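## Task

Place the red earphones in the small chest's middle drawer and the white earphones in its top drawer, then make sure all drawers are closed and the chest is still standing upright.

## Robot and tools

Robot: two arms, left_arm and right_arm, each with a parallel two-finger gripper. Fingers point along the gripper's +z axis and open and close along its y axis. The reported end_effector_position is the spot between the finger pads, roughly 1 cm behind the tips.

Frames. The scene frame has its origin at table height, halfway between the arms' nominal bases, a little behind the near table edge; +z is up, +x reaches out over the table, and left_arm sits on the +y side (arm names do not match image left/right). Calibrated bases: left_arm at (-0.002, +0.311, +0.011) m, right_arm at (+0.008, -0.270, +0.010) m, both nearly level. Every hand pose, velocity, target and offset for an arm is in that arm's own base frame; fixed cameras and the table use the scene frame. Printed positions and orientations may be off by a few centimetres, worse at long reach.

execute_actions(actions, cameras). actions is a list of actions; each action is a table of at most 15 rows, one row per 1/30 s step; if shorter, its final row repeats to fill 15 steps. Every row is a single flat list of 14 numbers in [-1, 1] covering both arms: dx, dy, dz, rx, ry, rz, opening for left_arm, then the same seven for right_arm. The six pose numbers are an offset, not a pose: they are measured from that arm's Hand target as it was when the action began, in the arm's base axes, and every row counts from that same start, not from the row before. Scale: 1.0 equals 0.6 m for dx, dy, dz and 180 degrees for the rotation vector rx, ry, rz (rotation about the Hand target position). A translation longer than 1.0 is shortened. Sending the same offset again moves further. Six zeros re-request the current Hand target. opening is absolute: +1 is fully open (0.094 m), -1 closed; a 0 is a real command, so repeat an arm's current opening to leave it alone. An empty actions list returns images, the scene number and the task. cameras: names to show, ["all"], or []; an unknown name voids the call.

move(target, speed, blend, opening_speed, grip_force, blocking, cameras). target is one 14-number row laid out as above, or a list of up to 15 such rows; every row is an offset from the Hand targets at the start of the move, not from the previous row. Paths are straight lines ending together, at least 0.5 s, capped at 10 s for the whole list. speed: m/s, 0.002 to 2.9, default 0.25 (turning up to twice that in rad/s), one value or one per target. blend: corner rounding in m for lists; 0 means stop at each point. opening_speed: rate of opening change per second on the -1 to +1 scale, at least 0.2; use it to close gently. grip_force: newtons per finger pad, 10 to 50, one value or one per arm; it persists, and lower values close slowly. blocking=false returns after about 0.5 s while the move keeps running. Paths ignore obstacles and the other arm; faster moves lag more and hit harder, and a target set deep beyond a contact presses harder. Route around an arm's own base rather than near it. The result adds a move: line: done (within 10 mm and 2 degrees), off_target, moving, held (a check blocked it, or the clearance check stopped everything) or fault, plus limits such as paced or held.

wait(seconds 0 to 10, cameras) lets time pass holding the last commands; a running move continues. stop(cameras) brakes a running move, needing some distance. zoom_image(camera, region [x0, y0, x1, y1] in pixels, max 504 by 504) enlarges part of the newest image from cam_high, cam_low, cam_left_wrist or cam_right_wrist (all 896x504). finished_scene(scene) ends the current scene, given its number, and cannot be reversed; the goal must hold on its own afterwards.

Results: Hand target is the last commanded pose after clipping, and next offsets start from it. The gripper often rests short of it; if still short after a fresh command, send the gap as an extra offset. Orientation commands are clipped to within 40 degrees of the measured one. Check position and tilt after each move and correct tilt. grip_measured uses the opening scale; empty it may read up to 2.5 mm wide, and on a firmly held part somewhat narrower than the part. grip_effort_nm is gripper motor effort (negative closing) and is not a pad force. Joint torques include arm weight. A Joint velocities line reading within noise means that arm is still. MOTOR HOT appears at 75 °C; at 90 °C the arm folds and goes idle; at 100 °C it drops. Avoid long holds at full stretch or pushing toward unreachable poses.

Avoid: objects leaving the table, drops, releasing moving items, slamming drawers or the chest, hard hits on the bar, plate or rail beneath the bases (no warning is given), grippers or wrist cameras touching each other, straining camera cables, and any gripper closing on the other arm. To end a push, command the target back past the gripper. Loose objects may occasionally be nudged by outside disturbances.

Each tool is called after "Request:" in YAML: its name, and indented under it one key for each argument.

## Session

Request:
execute_actions:
  actions: []

Scene clock: 0.00 s.
left_arm: end_effector_position=(+0.3909, +0.0144, +0.0958) grip_measured=+1.000 grip_effort_nm=n/a end_effector_quat_wxyz=(+0.582, -0.039, +0.811, +0.031) | right_arm: end_effector_position=(+0.4061, -0.0280, +0.1184) grip_measured=+1.000 grip_effort_nm=n/a end_effector_quat_wxyz=(+0.621, +0.067, +0.779, -0.052)
Joint positions: left_arm=[-0.01 1.516 0.348 0.841 -0.105 -0.029 0.094] | right_arm=[0.002 1.563 0.383 0.952 0.167 0.04 0.094]
Joint velocities: within noise
Joint torques (N m): no reading
Motor temperatures (°C): left_arm=[23 24 30 30 25 28 24] | right_arm=[24 30 34 26 26 26 25]
Heat: left arm: 30 °C; right arm: 34 °C.
Hand target: left_arm +0.3939, +0.0135, +0.1032; +0.591, -0.038, +0.805, +0.030 | right_arm +0.4092, -0.0285, +0.1278; +0.632, +0.068, +0.770, -0.052
Tool commands: left_gripper/opening=+1.0 right_gripper/opening=+1.0

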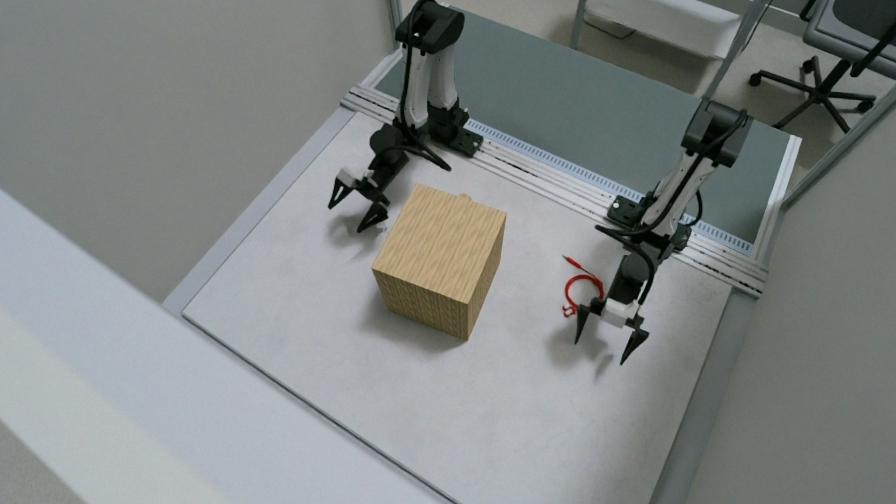

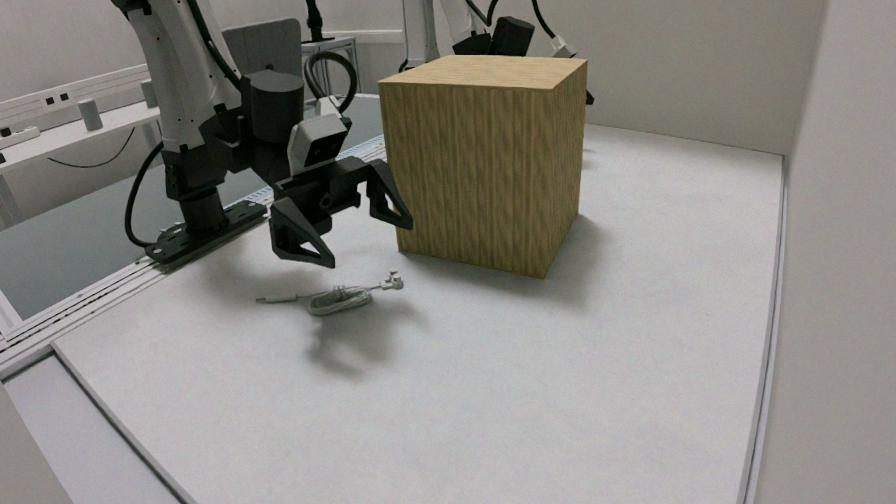

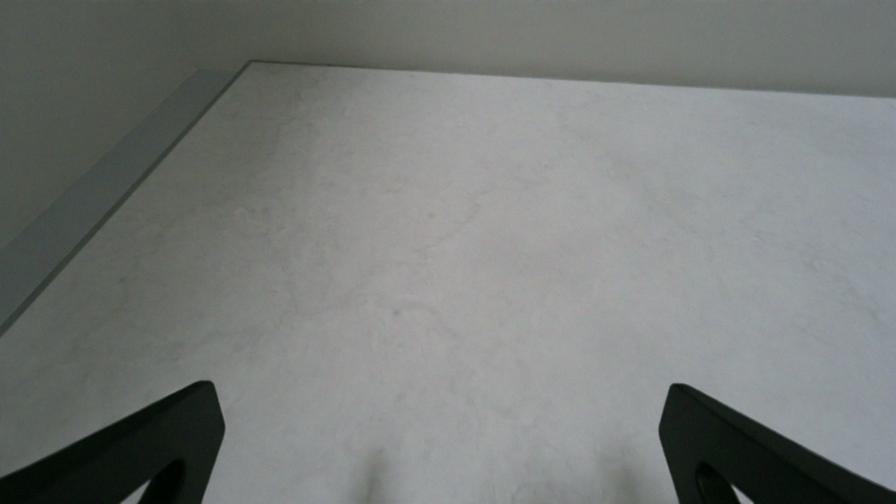

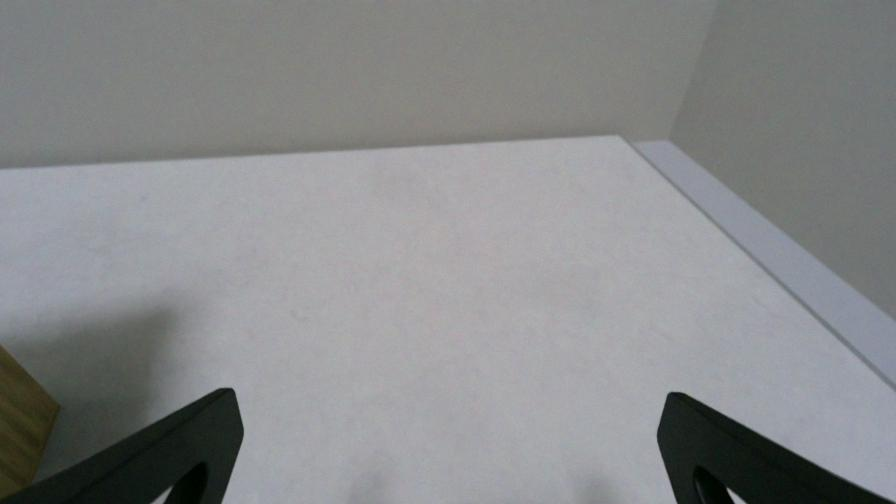

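Request:
zoom_image:
  camera: "cam_high"
  region: [310, 130, 660, 380]

Request:
zoom_image:
  camera: "cam_low"
  region: [230, 160, 480, 340]

Scaled by 1.440 from the camera's 896x504 image, which has a finer 1280x720 frame.

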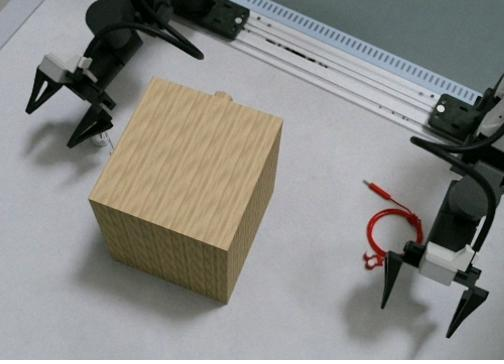

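Scaled by 2.016 from the camera's 896x504 image, which has a finer 1280x720 frame.

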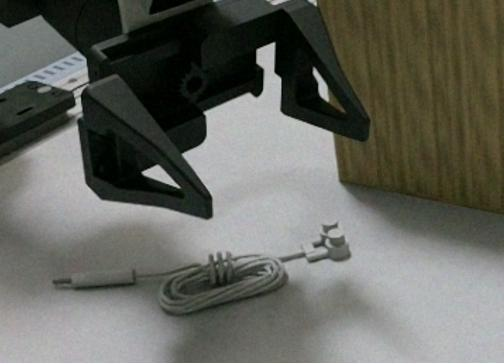

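Request:
move:
  target: [-0.2698, -0.1775, 0.1113, 0.0394, 0.2363, -0.1615, 0.3, -0.2437, 0.0283, 0.052, 0.0229, 0.2871, 0.0516, 1.0]
  speed: 0.3
  cameras: ["all"]

Scene clock: 209.23 s.
left_arm: end_effector_position=(+0.2294, -0.0887, +0.1599) grip_measured=+0.303 grip_effort_nm=-0.13 end_effector_quat_wxyz=(+0.244, +0.208, +0.946, -0.049) | right_arm: end_effector_position=(+0.2561, -0.0110, +0.1481) grip_measured=+1.000 grip_effort_nm=0.01 end_effector_quat_wxyz=(+0.219, +0.002, +0.976, -0.002)
Joint positions: left_arm=[-0.344 1.002 0.926 -0.993 0.035 0.081 0.061] | right_arm=[-0.055 1.096 0.951 -0.985 -0.018 -0.047 0.094]
Joint torques (N m): left_arm=[-0.34 -1.22 10.28 1.35 0.17 0.1] | right_arm=[-0.58 -1.72 9.48 1.27 0.07 -0.14]
Motor temperatures (°C): left_arm=[23 27 34 46 25 27 24] | right_arm=[24 33 40 46 26 26 25]
Heat: left arm: 46 °C; right arm: 46 °C.
Hand target: left_arm +0.2320, -0.0930, +0.1701; +0.252, +0.209, +0.943, -0.056 | right_arm +0.2629, -0.0115, +0.1591; +0.233, +0.000, +0.972, +0.000
Off the commanded pose: left_arm 0.011 m, 1 deg | right_arm 0.013 m, 2 deg.
move: off_target (left_arm, right_arm)

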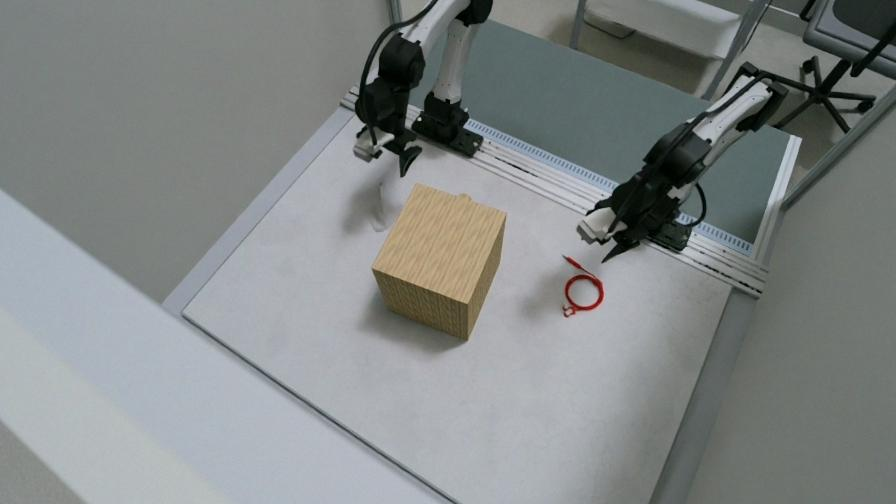

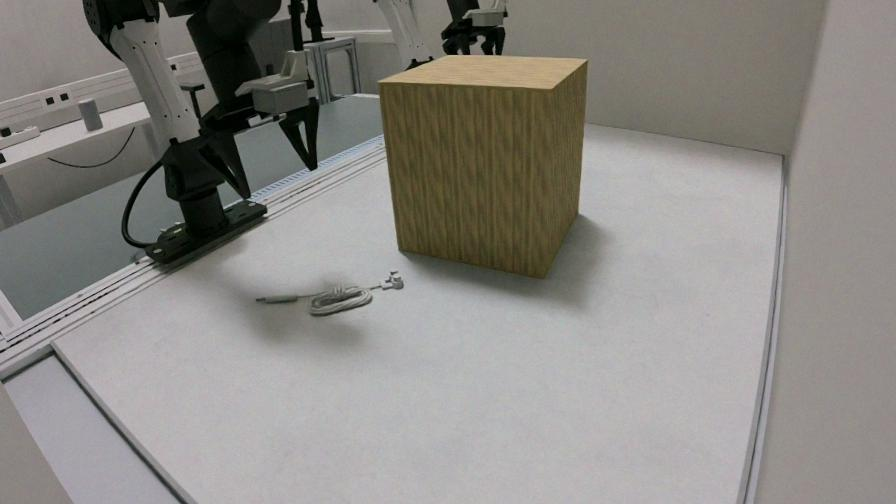

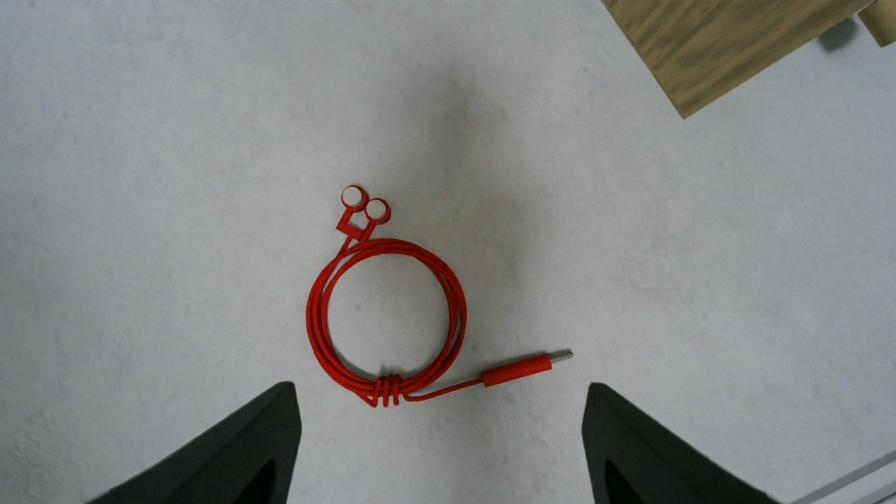

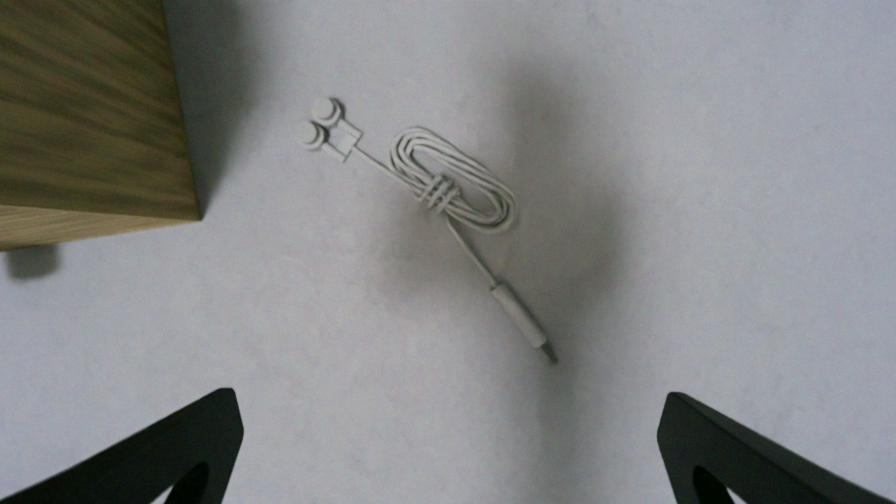

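Request:
move:
  target: [-0.08, -0.4833, -0.1243, 0.3769, -0.3579, -0.4383, 0.3, 0.1168, -0.0225, -0.1818, -0.0752, 0.1371, 0.3138, 0.17]
  speed: 0.35
  cameras: ["cam_high", "cam_left_wrist", "cam_right_wrist"]

Scene clock: 268.00 s.
left_arm: end_effector_position=(+0.1864, -0.3797, +0.0971) grip_measured=+0.303 grip_effort_nm=-0.13 end_effector_quat_wxyz=(+0.415, +0.782, +0.251, +0.391) | right_arm: end_effector_position=(+0.3252, -0.0247, +0.0443) grip_measured=+0.172 grip_effort_nm=-0.08 end_effector_quat_wxyz=(-0.007, -0.475, +0.880, +0.008)
Joint positions: left_arm=[-1.427 1.73 0.709 0.468 -0.844 1.585 0.061] | right_arm=[-0.079 1.841 1.296 -1.046 -0.006 -1.069 0.055]
Joint torques (N m): left_arm=[-0.01 -5.67 5.53 2.12 0.02 0.14] | right_arm=[0.28 -6.23 8.06 0.1 0.14 -0.16]
Motor temperatures (°C): left_arm=[23 25 38 42 25 27 24] | right_arm=[24 31 50 40 26 26 25]
Heat: left arm: 42 °C; right arm: 50 °C.
Hand target: left_arm +0.1841, -0.3829, +0.0954; +0.423, +0.782, +0.247, +0.385 | right_arm +0.3329, -0.0250, +0.0498; -0.001, -0.481, +0.876, +0.000
Off the commanded pose: left_arm 0.004 m, 1 deg | right_arm 0.010 m, 1 deg.
move: done
Images, in order (width x height): cam_high 896x504, cam_left_wrist 896x504, cam_right_wrist 896x504.

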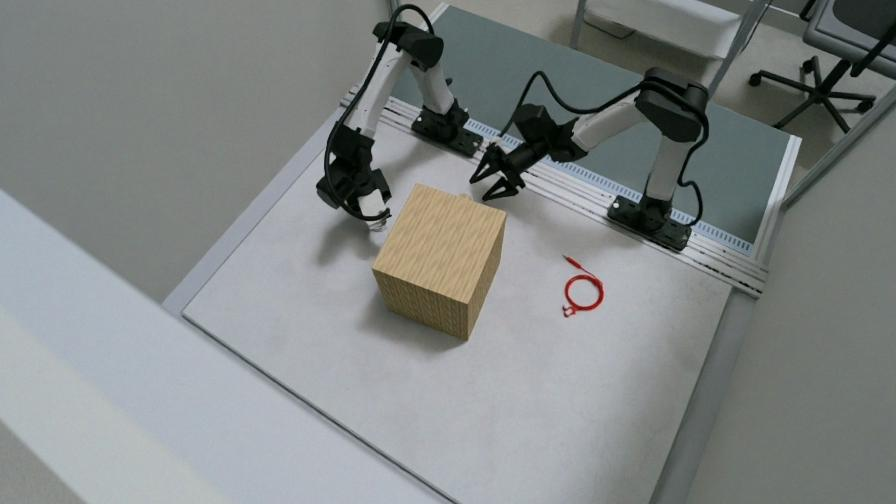

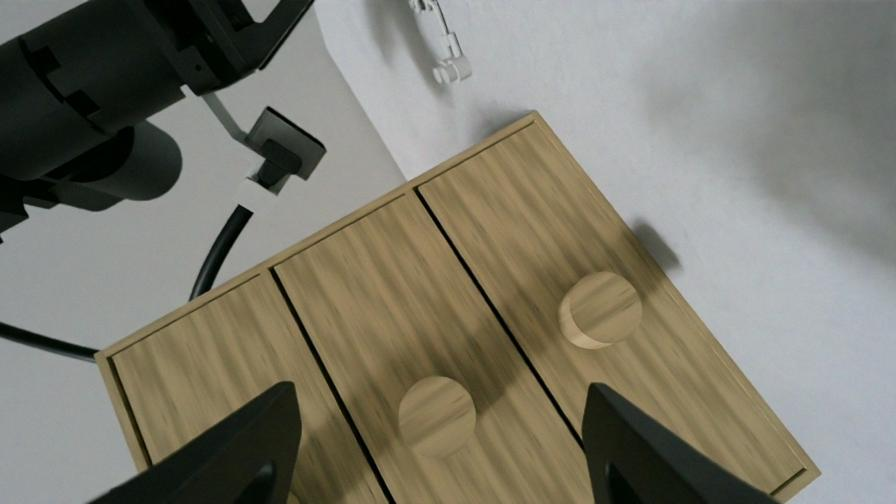

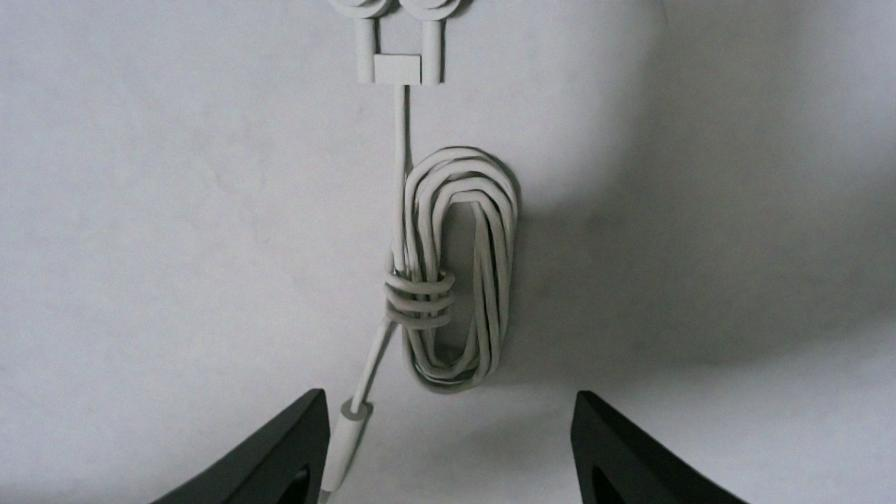

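Request:
move:
  target:
    - [0.0983, 0.0208, 0.0083, 0, 0, 0, 0.3, -0.0023, 0.0007, -0.083, 0, 0, 0, 0.17]
    - [0.0983, 0.0208, 0.0083, 0, 0, 0, 0.3, -0.0023, 0.0007, -0.083, 0, 0, 0, -0.92]
    - [0.0983, 0.0208, 0.0083, 0, 0, 0, 0.3, -0.0023, 0.0007, 0.15, 0, 0, 0, -0.92]
  speed: [0.08, 0.08, 0.15]
  grip_force: [50, 25]
  cameras: ["cam_high", "cam_low", "cam_left_wrist", "cam_right_wrist"]

Scene clock: 318.97 s.
left_arm: end_effector_position=(+0.2430, -0.3672, +0.0995) grip_measured=+0.303 grip_effort_nm=-0.13 end_effector_quat_wxyz=(+0.413, +0.785, +0.249, +0.389) | right_arm: end_effector_position=(+0.3270, -0.0257, +0.1258) grip_measured=-0.843 grip_effort_nm=-0.56 end_effector_quat_wxyz=(-0.018, -0.476, +0.879, +0.012)
Joint positions: left_arm=[-1.234 1.73 0.7 0.559 -0.67 1.713 0.061] | right_arm=[-0.078 1.826 1.605 -1.393 0 -1.07 0.007]
Joint torques (N m): left_arm=[0.54 -5.75 5.91 2.24 0.1 0.14] | right_arm=[0.25 -8.53 8.24 0.05 0.11 -0.13]
Motor temperatures (°C): left_arm=[23 27 36 48 25 27 24] | right_arm=[24 36 44 35 26 26 25]
Heat: left arm: 48 °C; right arm: 44 °C.
Hand target: left_arm +0.2430, -0.3705, +0.1004; +0.423, +0.782, +0.247, +0.385 | right_arm +0.3316, -0.0247, +0.1399; -0.001, -0.481, +0.877, +0.000
Off the commanded pose: left_arm 0.003 m, 1 deg | right_arm 0.015 m, 3 deg.
grip_force (N): 50, 25
move: off_target (right_arm)

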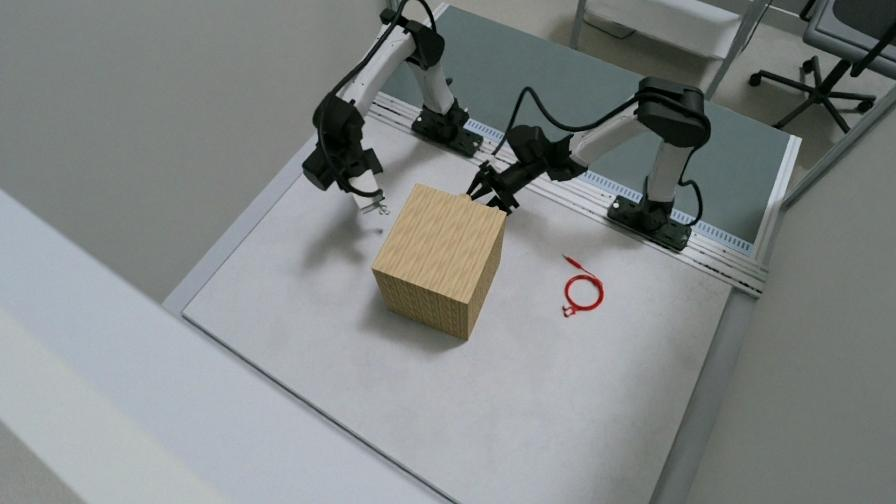

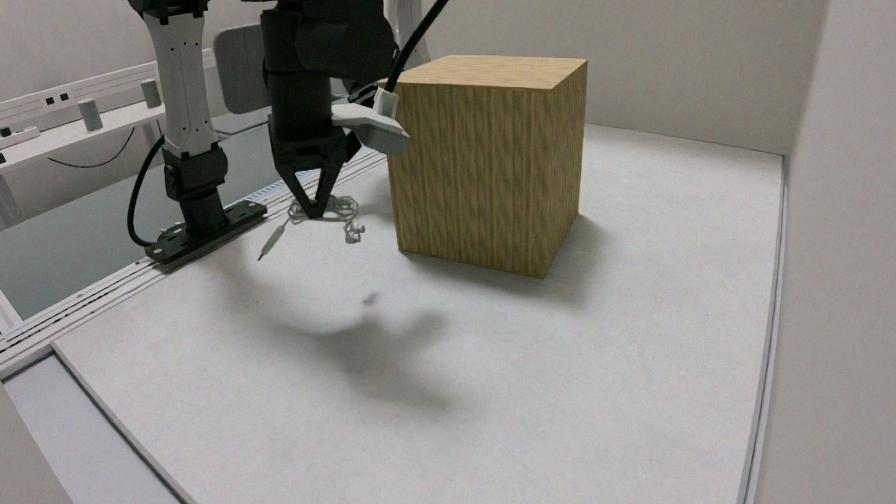

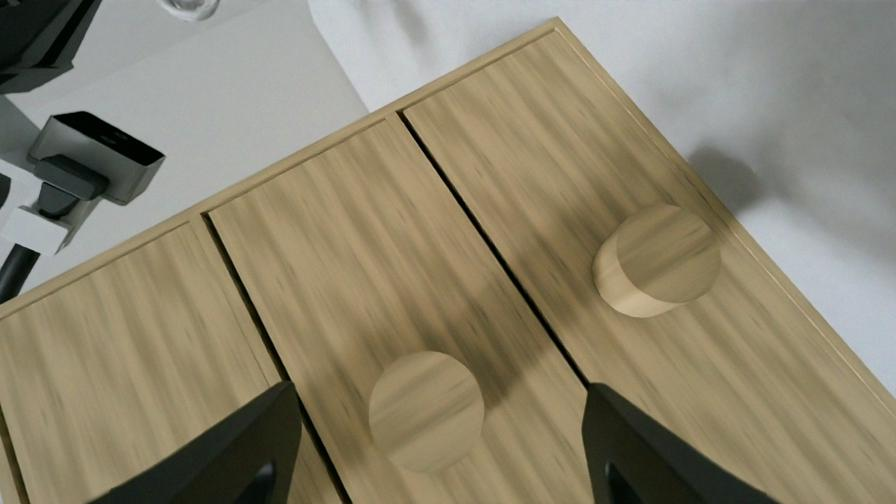

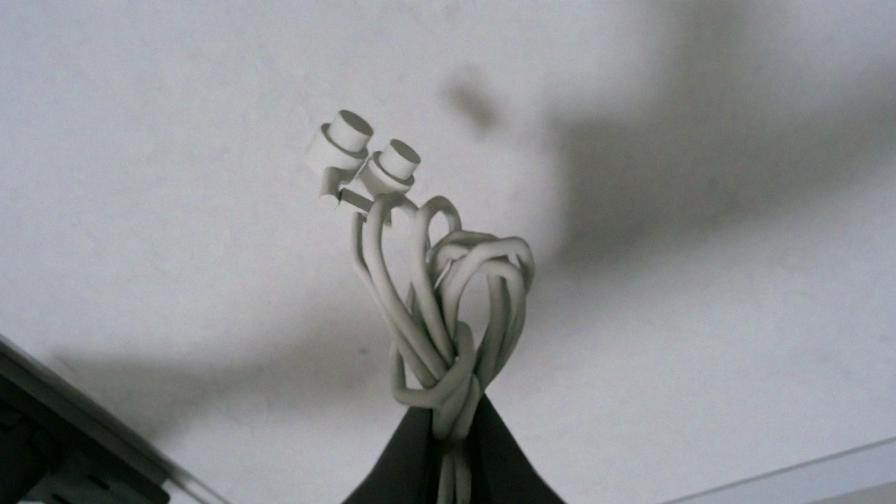

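Request:
zoom_image:
  camera: "cam_left_wrist"
  region: [340, 180, 760, 480]

Scaled by 1.200 from the camera's 896x504 image, which has a finer 1280x720 frame.

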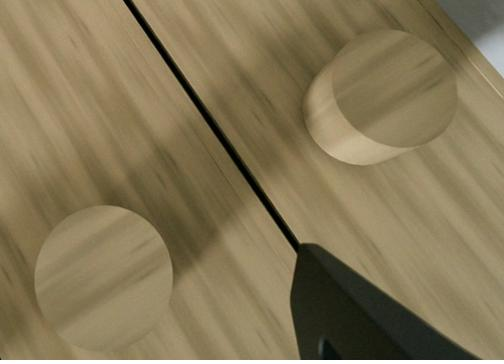

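Request:
move:
  target:
    - [0.0478, 0.0005, 0.0055, 0, 0, 0, -0.6, 0, 0, 0, 0, 0, 0, -0.92]
    - [-0.125, -0.0267, 0.0055, 0, 0, 0, -0.6, 0, 0, 0, 0, 0, 0, -0.92]
  speed: [0.06, 0.08]
  opening_speed: 1.5
  cameras: ["cam_high", "cam_low", "cam_left_wrist"]

Scene clock: 334.93 s.
left_arm: end_effector_position=(+0.1689, -0.3776, +0.0843) grip_measured=-0.597 grip_effort_nm=-0.13 end_effector_quat_wxyz=(+0.399, +0.795, +0.234, +0.391) | right_arm: end_effector_position=(+0.3268, -0.0257, +0.1258) grip_measured=-0.843 grip_effort_nm=-0.56 end_effector_quat_wxyz=(-0.019, -0.476, +0.879, +0.012)
Joint positions: left_arm=[-1.477 1.74 0.7 0.42 -0.869 1.56 0.019] | right_arm=[-0.078 1.826 1.605 -1.394 0 -1.07 0.007]
Joint torques (N m): left_arm=[-0.09 -8.36 8.55 1.78 -0.2 -0.02] | right_arm=[0.4 -8.34 8.02 0.06 0.11 -0.14]
Heat: left arm: 49 °C; right arm: 44 °C.
Hand target: left_arm +0.1680, -0.3865, +0.1038; +0.423, +0.782, +0.247, +0.385 | right_arm +0.3315, -0.0247, +0.1399; -0.001, -0.481, +0.877, +0.000
Off the commanded pose: left_arm 0.021 m, 4 deg | right_arm 0.015 m, 3 deg.
grip_force (N): 50, 25
move: off_target (left_arm, right_arm)
Images, in order (width x height): cam_high 896x504, cam_low 896x504, cam_left_wrist 896x504.

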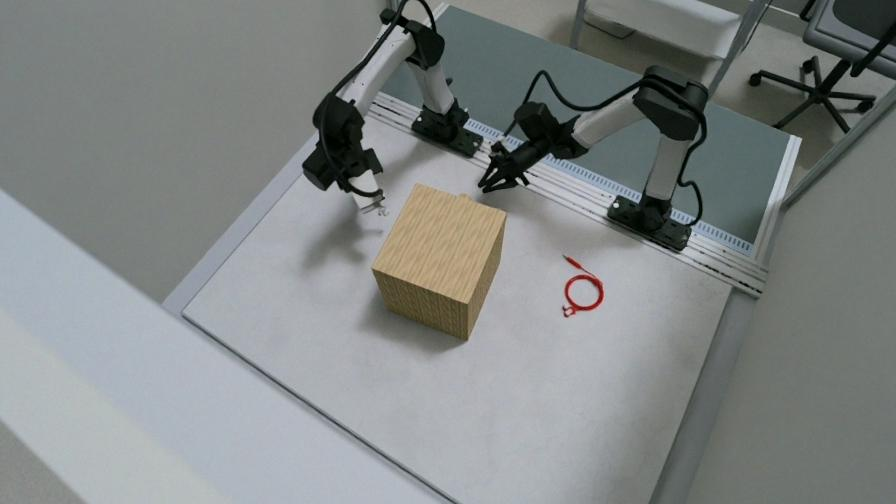

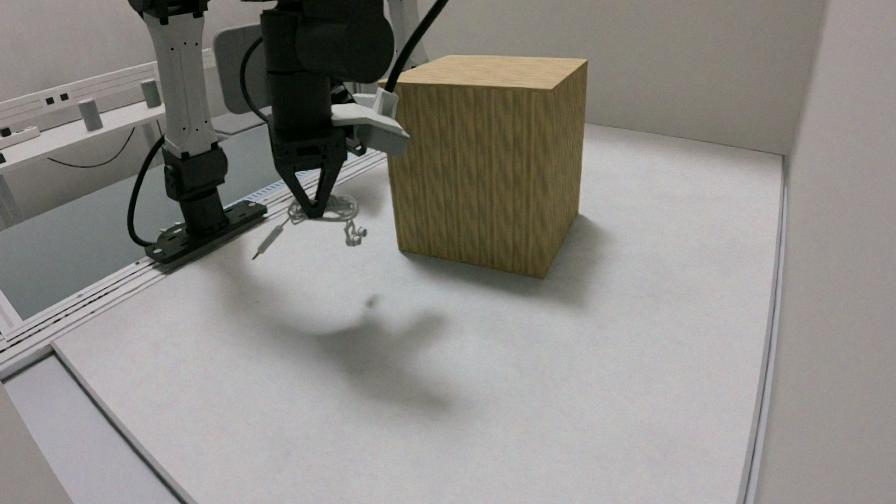

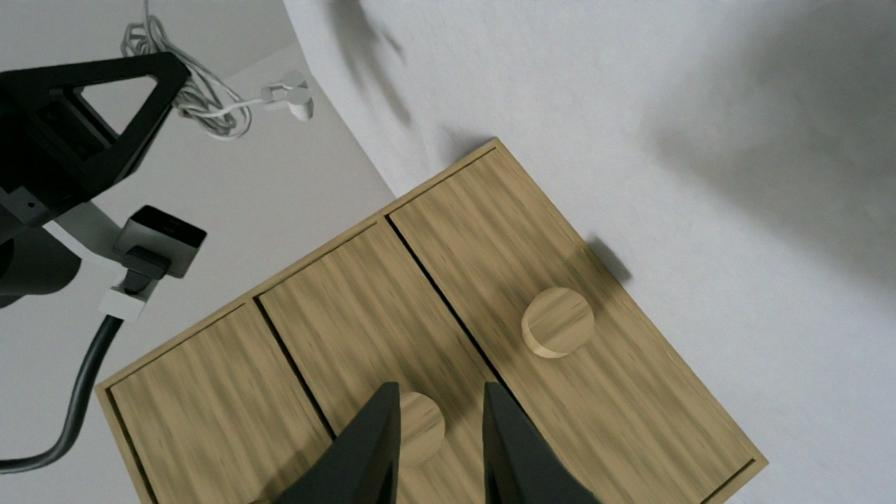

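Request:
move:
  target:
    - [0.125, 0.0267, -0.0057, 0, 0, 0, 0.3, 0, 0, 0, 0, 0, 0, -0.92]
    - [0.1792, 0.028, 0.0, 0, 0, 0, 0.3, 0, 0, 0, 0, 0, 0, -0.92]
  speed: [0.12, 0.05]
  blend: [0.005, 0]
  cameras: ["cam_left_wrist"]

Scene clock: 348.83 s.
left_arm: end_effector_position=(+0.2709, -0.3574, +0.0909) grip_measured=+0.297 grip_effort_nm=0.15 end_effector_quat_wxyz=(+0.400, +0.793, +0.247, +0.387) | right_arm: end_effector_position=(+0.3268, -0.0257, +0.1258) grip_measured=-0.843 grip_effort_nm=-0.56 end_effector_quat_wxyz=(-0.019, -0.476, +0.879, +0.012)
Joint positions: left_arm=[-1.138 1.755 0.709 0.573 -0.583 1.764 0.061] | right_arm=[-0.078 1.826 1.605 -1.394 0 -1.07 0.007]
Joint torques (N m): left_arm=[0.55 -5.79 9.03 2.28 0.16 0.12] | right_arm=[0.34 -8.49 8.28 0.04 0.15 -0.2]
Heat: left arm: 47 °C; right arm: 44 °C.
Hand target: left_arm +0.2756, -0.3697, +0.1038; +0.423, +0.782, +0.247, +0.385 | right_arm +0.3315, -0.0247, +0.1399; -0.001, -0.481, +0.877, +0.000
Off the commanded pose: left_arm 0.018 m, 3 deg | right_arm 0.015 m, 3 deg.
grip_force (N): 50, 25
move: off_target (left_arm, right_arm)
Images, in order (width x height): cam_left_wrist 896x504.

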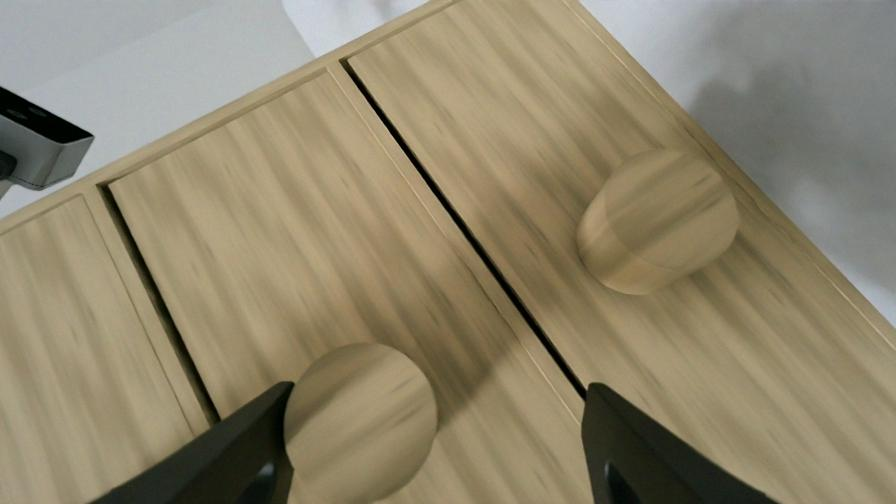

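Request:
move:
  target: [0.0085, -0.0158, 0.0242, 0, 0, 0, 0.3, 0, 0, 0, 0, 0, 0, -0.92]
  speed: 0.05
  cameras: ["cam_left_wrist"]

Scene clock: 366.00 s.
left_arm: end_effector_position=(+0.2766, -0.3707, +0.1077) grip_measured=+0.297 grip_effort_nm=0.15 end_effector_quat_wxyz=(+0.410, +0.788, +0.248, +0.388) | right_arm: end_effector_position=(+0.3268, -0.0257, +0.1258) grip_measured=-0.843 grip_effort_nm=-0.56 end_effector_quat_wxyz=(-0.019, -0.476, +0.879, +0.012)
Joint positions: left_arm=[-1.138 1.755 0.776 0.53 -0.58 1.765 0.061] | right_arm=[-0.078 1.826 1.605 -1.394 0 -1.07 0.007]
Joint torques (N m): left_arm=[0.79 -6.58 9.32 1.99 0.11 0.11] | right_arm=[0.28 -8.43 8.31 0.07 0.09 -0.13]
Heat: left arm: 48 °C; right arm: 45 °C.
Hand target: left_arm +0.2807, -0.3792, +0.1183; +0.423, +0.782, +0.247, +0.385 | right_arm +0.3315, -0.0247, +0.1399; -0.001, -0.481, +0.877, +0.000
Off the commanded pose: left_arm 0.014 m, 2 deg | right_arm 0.015 m, 3 deg.
grip_force (N): 50, 25
move: off_target (left_arm, right_arm)
Images, in order (width x height): cam_left_wrist 896x504.

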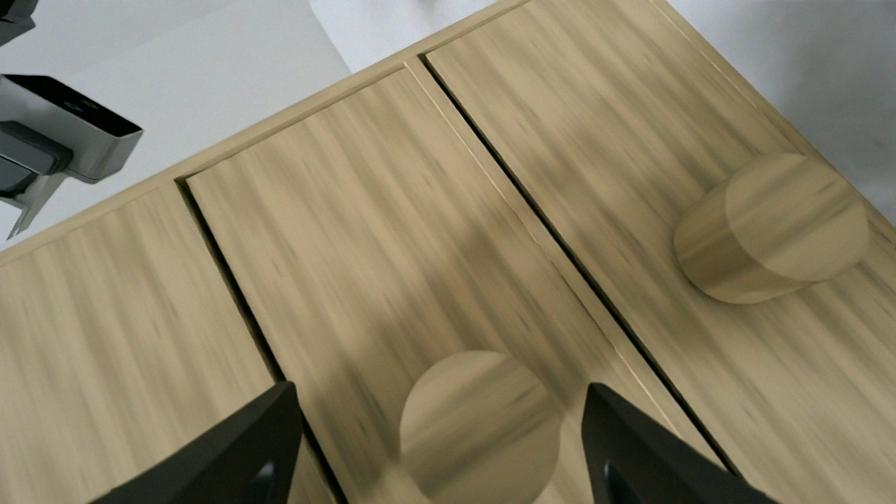

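Request:
move:
  target: [0.0, 0.003, -0.005, 0, 0, 0, -0.6, 0, 0, 0, 0, 0, 0, -0.92]
  speed: 0.05
  opening_speed: 1.5
  cameras: ["cam_left_wrist"]

Scene clock: 382.77 s.
left_arm: end_effector_position=(+0.2763, -0.3686, +0.1026) grip_measured=-0.408 grip_effort_nm=-1.02 end_effector_quat_wxyz=(+0.400, +0.794, +0.245, +0.386) | right_arm: end_effector_position=(+0.3268, -0.0257, +0.1258) grip_measured=-0.843 grip_effort_nm=-0.57 end_effector_quat_wxyz=(-0.019, -0.476, +0.879, +0.012)
Joint positions: left_arm=[-1.135 1.757 0.776 0.509 -0.577 1.767 0.028] | right_arm=[-0.078 1.826 1.605 -1.394 0 -1.07 0.007]
Joint torques (N m): left_arm=[0.73 -6.46 8.42 2.31 0.09 0.11] | right_arm=[0.5 -8.34 8.14 0.09 0.11 -0.14]
Heat: left arm: 48 °C; right arm: 45 °C.
Hand target: left_arm +0.2806, -0.3774, +0.1154; +0.423, +0.782, +0.247, +0.385 | right_arm +0.3315, -0.0247, +0.1399; -0.001, -0.481, +0.877, +0.000
Off the commanded pose: left_arm 0.016 m, 3 deg | right_arm 0.015 m, 3 deg.
grip_force (N): 50, 25
move: off_target (left_arm, right_arm)
Images, in order (width x height): cam_left_wrist 896x504.

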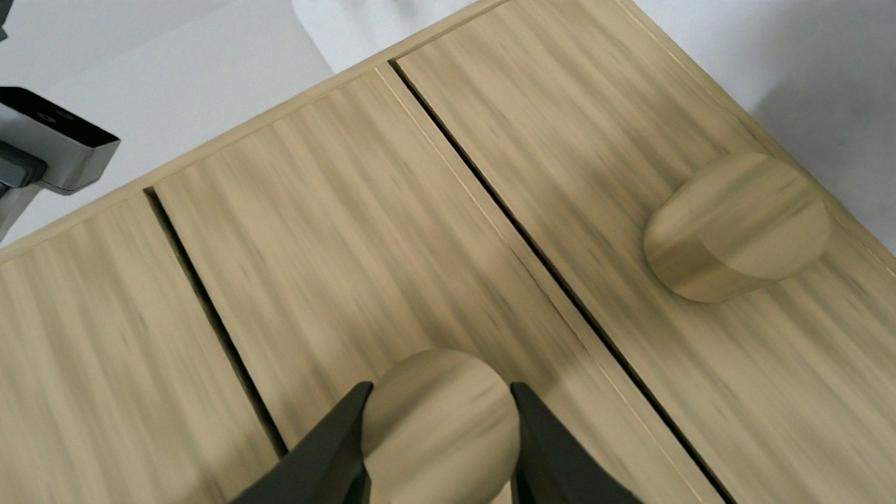

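Request:
move:
  target: [-0.1728, -0.0272, 0.0117, 0, 0, 0, -0.6, 0, 0, 0, 0, 0, 0, -0.92]
  speed: 0.06
  cameras: ["cam_high", "cam_left_wrist"]

Scene clock: 390.93 s.
left_arm: end_effector_position=(+0.1804, -0.3852, +0.1003) grip_measured=-0.408 grip_effort_nm=-1.02 end_effector_quat_wxyz=(+0.397, +0.795, +0.244, +0.388) | right_arm: end_effector_position=(+0.3268, -0.0257, +0.1258) grip_measured=-0.843 grip_effort_nm=-0.56 end_effector_quat_wxyz=(-0.019, -0.476, +0.879, +0.012)
Joint positions: left_arm=[-1.444 1.72 0.768 0.335 -0.845 1.56 0.028] | right_arm=[-0.078 1.826 1.605 -1.394 0 -1.07 0.007]
Joint torques (N m): left_arm=[-0.91 -8.87 8.36 1.91 -0.21 0.21] | right_arm=[0.29 -8.42 8.23 0.05 0.13 -0.15]
Heat: left arm: 49 °C; right arm: 45 °C.
Hand target: left_arm +0.1770, -0.3937, +0.1222; +0.423, +0.782, +0.247, +0.385 | right_arm +0.3315, -0.0247, +0.1399; -0.001, -0.481, +0.877, +0.000
Off the commanded pose: left_arm 0.024 m, 3 deg | right_arm 0.015 m, 3 deg.
grip_force (N): 50, 25
move: off_target (left_arm, right_arm)
Images, in order (width x height): cam_high 896x504, cam_left_wrist 896x504.

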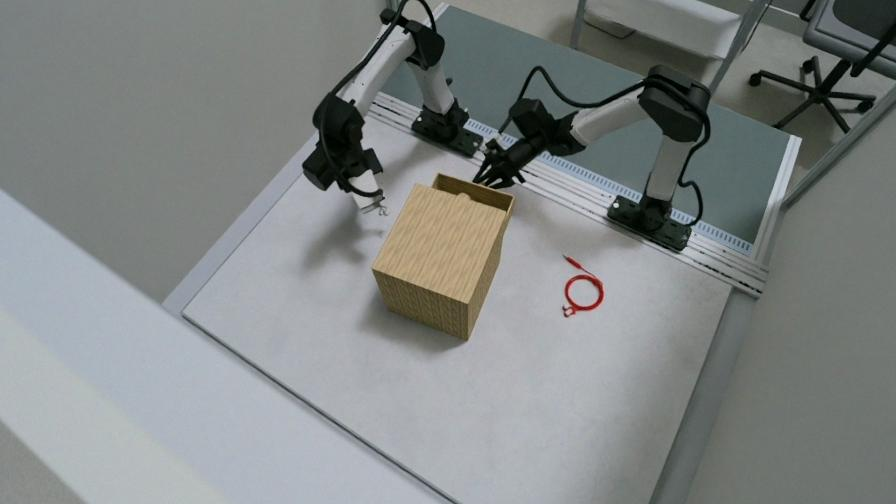

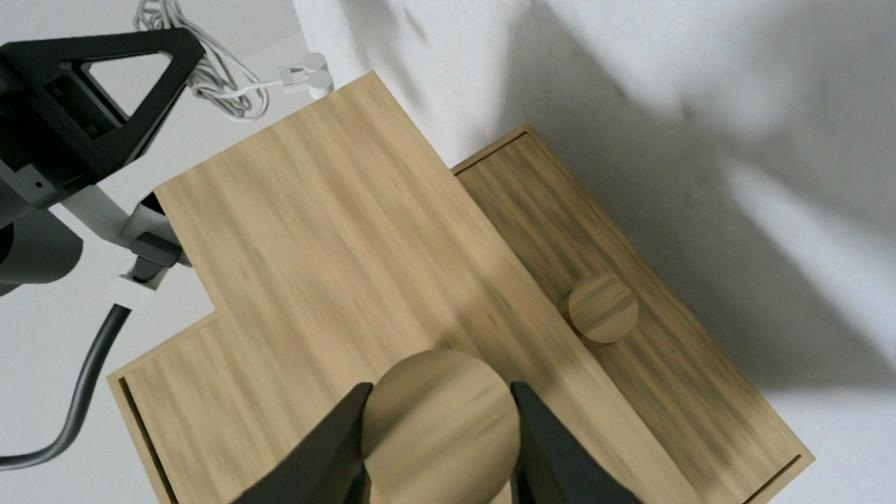

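Request:
move:
  target:
    - [-0.0445, -0.007, 0.0033, 0, 0, 0, -0.6, 0, 0, 0, 0, 0, 0, -0.92]
    - [-0.0445, -0.007, 0.0033, 0, 0, 0, 0.3, 0, 0, 0, 0, 0, 0, -0.92]
    - [-0.0918, 0.0192, 0.025, 0, 0, 0, 0.3, 0, 0, 0, 0, 0, 0, -0.92]
    - [-0.045, 0.1562, 0.2297, -0.1678, 0.1396, 0.2627, 0.3, 0, 0, 0, 0, 0, 0, -0.92]
    - [0.125, 0.5052, -0.0937, -0.4194, 0.349, 0.6568, -0.15, 0, 0, 0, 0, 0, 0, -0.92]
  speed: [0.06, 0.06, 0.12, 0.4, 0.4]
  blend: [0, 0, 0.01, 0.03, 0]
  opening_speed: 2.0
  cameras: ["cam_high", "cam_left_wrist"]

Scene clock: 406.30 s.
left_arm: end_effector_position=(+0.2496, -0.0894, +0.0684) grip_measured=-0.147 grip_effort_nm=-0.13 end_effector_quat_wxyz=(+0.081, -0.058, +0.995, -0.020) | right_arm: end_effector_position=(+0.3268, -0.0257, +0.1258) grip_measured=-0.843 grip_effort_nm=-0.56 end_effector_quat_wxyz=(-0.019, -0.476, +0.879, +0.012)
Joint positions: left_arm=[-0.363 1.418 0.932 -0.92 -0.029 -0.478 0.04] | right_arm=[-0.078 1.826 1.605 -1.394 0 -1.07 0.007]
Joint torques (N m): left_arm=[0.5 -3.9 6.01 0.98 0.1 0.24] | right_arm=[0.27 -8.53 8.05 0.05 0.11 -0.18]
Heat: left arm: 47 °C; right arm: 45 °C.
Hand target: left_arm +0.2520, -0.0906, +0.0661; +0.084, -0.056, +0.995, -0.025 | right_arm +0.3315, -0.0247, +0.1399; -0.001, -0.481, +0.877, +0.000
Off the commanded pose: left_arm 0.004 m, 1 deg | right_arm 0.015 m, 3 deg.
grip_force (N): 50, 25
move: off_target (right_arm); target 2's new opening was sent with left_arm's hand 0.027 m and 3 deg from that target
Images, in order (width x height): cam_high 896x504, cam_left_wrist 896x504.

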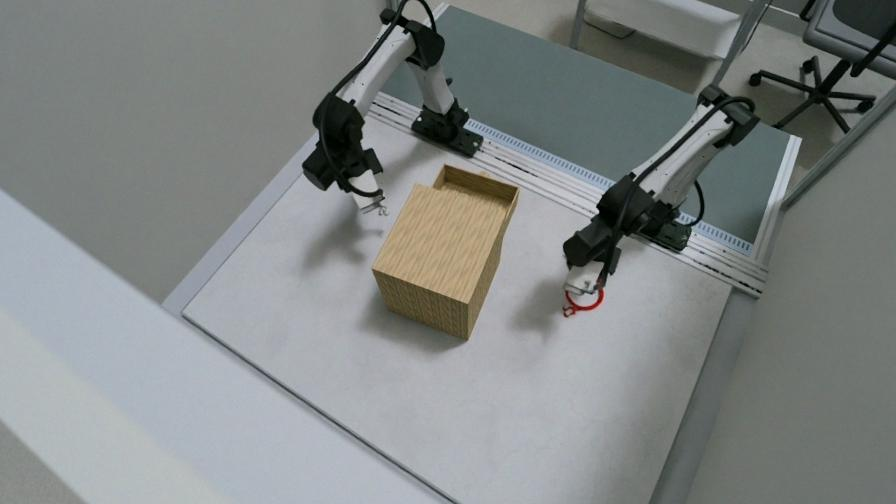

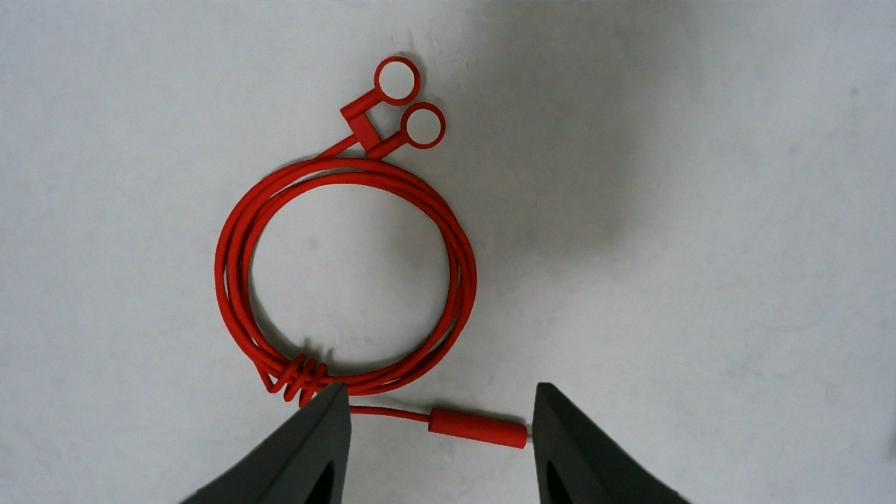

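Request:
move:
  target:
    - [-0.0047, -0.0108, -0.121, 0, 0, 0, -0.15, 0, 0, 0, 0, 0, 0, -0.92]
    - [-0.0047, -0.0108, -0.121, 0, 0, 0, -0.92, 0, 0, 0, 0, 0, 0, -0.92]
    - [-0.0047, -0.0108, 0.3432, 0, 0, 0, -0.92, -0.0947, -0.2708, 0.05, 0, 0, -0.1667, -0.92]
    - [-0.0647, -0.5377, 0.3432, -0.0808, -0.0805, -0.2337, -0.92, -0.0947, -0.2708, 0.05, 0, 0, -0.1667, -0.92]
  speed: [0.08, 0.06, 0.25, 0.25]
  blend: [0, 0, 0.03, 0]
  grip_force: [28, 25]
  cameras: ["cam_high", "cam_left_wrist"]

Scene clock: 424.43 s.
left_arm: end_effector_position=(+0.2130, -0.4045, +0.2629) grip_measured=-0.916 grip_effort_nm=-0.20 end_effector_quat_wxyz=(+0.172, +0.290, +0.927, -0.167) | right_arm: end_effector_position=(+0.2711, -0.1835, +0.1640) grip_measured=-0.843 grip_effort_nm=-0.56 end_effector_quat_wxyz=(-0.007, -0.235, +0.972, +0.007)
Joint positions: left_arm=[-1.089 1.973 2.256 -1.37 -0.007 -0.48 0.004] | right_arm=[-0.595 1.815 1.743 -1.519 0 -1.07 0.007]
Joint torques (N m): left_arm=[-0.23 -7.65 9.01 1.55 0.11 0.22] | right_arm=[-0.35 -6.15 8.31 0.14 0.11 -0.16]
Motor temperatures (°C): left_arm=[23 30 37 43 25 27 25] | right_arm=[24 40 46 31 26 26 26]
Heat: left arm: 43 °C; right arm: 46 °C.
Hand target: left_arm +0.2131, -0.4132, +0.2720; +0.183, +0.296, +0.919, -0.183 | right_arm +0.2747, -0.1871, +0.1698; -0.001, -0.238, +0.971, +0.000
Off the commanded pose: left_arm 0.013 m, 2 deg | right_arm 0.008 m, 1 deg.
grip_force (N): 28, 25
move: off_target (left_arm)
Images, in order (width x height): cam_high 896x504, cam_left_wrist 896x504.

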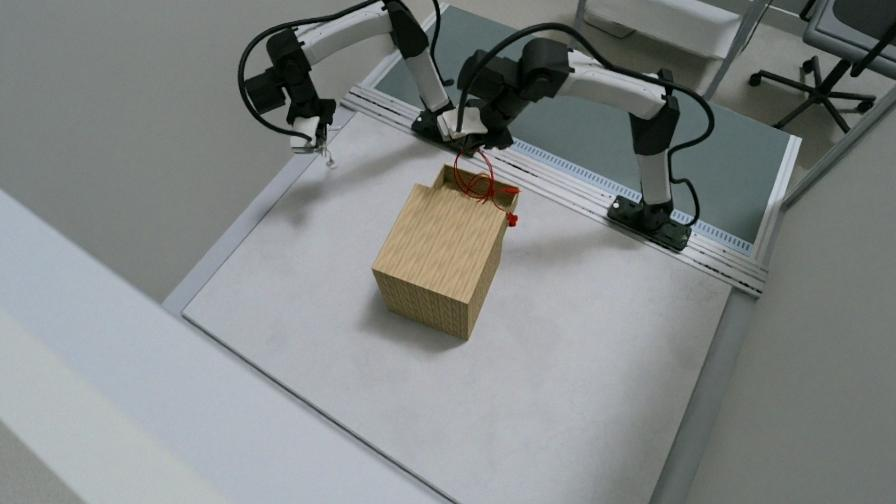

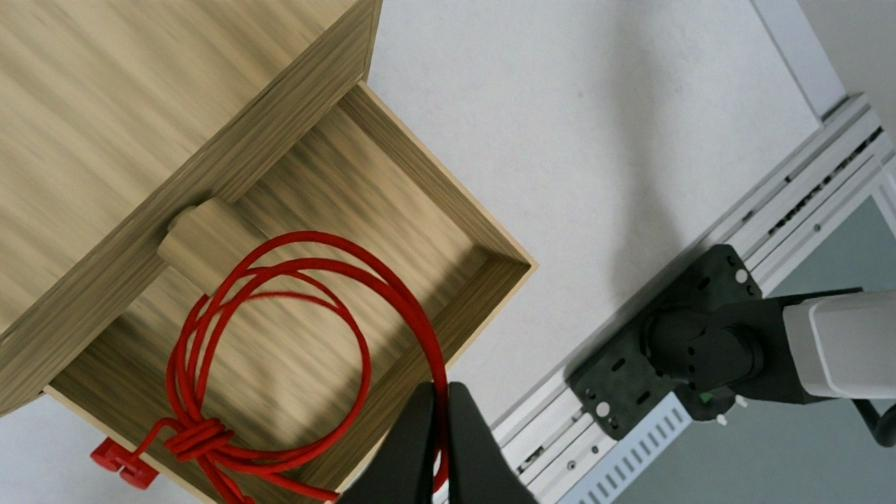

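Request:
move:
  target:
    - [0.0023, -0.0587, -0.0333, 0, 0, 0, -1.0, 0, 0, 0, 0, 0, 0, -0.92]
    - [0.0023, -0.0587, -0.2167, 0, 0, 0, -1.0, 0, 0, 0, 0, 0, 0, -0.92]
  speed: [0.1, 0.12]
  blend: [0.01, 0]
  cameras: ["cam_high", "cam_left_wrist"]

Scene clock: 438.80 s.
left_arm: end_effector_position=(+0.2149, -0.4435, +0.1251) grip_measured=-0.932 grip_effort_nm=-0.61 end_effector_quat_wxyz=(+0.163, +0.299, +0.926, -0.165) | right_arm: end_effector_position=(+0.2711, -0.1835, +0.1640) grip_measured=-0.843 grip_effort_nm=-0.56 end_effector_quat_wxyz=(-0.007, -0.235, +0.972, +0.007)
Joint positions: left_arm=[-1.122 1.996 1.727 -0.834 -0.008 -0.495 0.003] | right_arm=[-0.595 1.815 1.743 -1.519 0 -1.07 0.007]
Joint torques (N m): left_arm=[-0.42 -11.81 6.63 1.63 -0.06 0.07] | right_arm=[-0.29 -6.17 8.36 0.15 0.11 -0.18]
Heat: left arm: 43 °C; right arm: 49 °C.
Hand target: left_arm +0.2145, -0.4484, +0.1420; +0.183, +0.296, +0.919, -0.183 | right_arm +0.2747, -0.1871, +0.1698; -0.001, -0.238, +0.971, +0.000
Off the commanded pose: left_arm 0.018 m, 3 deg | right_arm 0.008 m, 1 deg.
grip_force (N): 28, 25
move: off_target (left_arm)
Images, in order (width x height): cam_high 896x504, cam_left_wrist 896x504.

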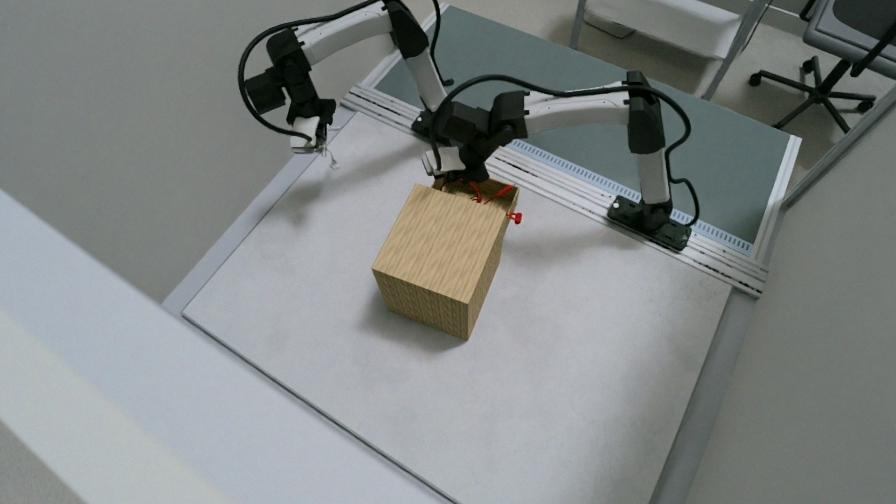

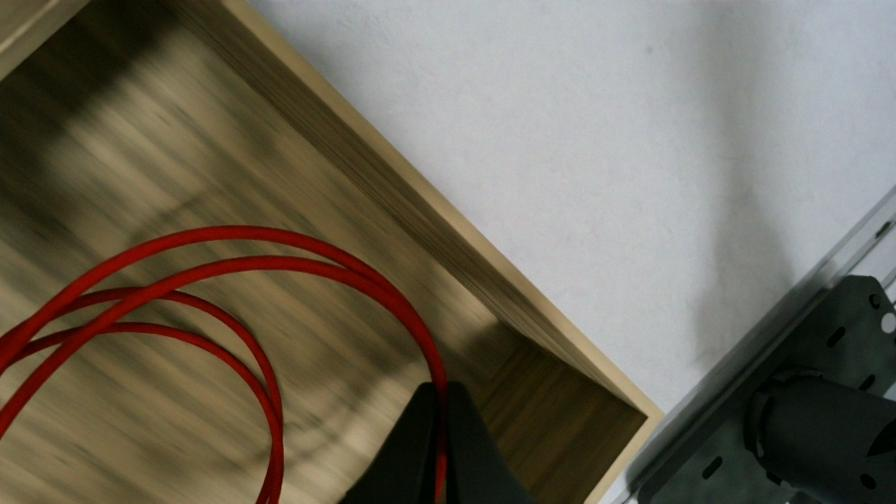

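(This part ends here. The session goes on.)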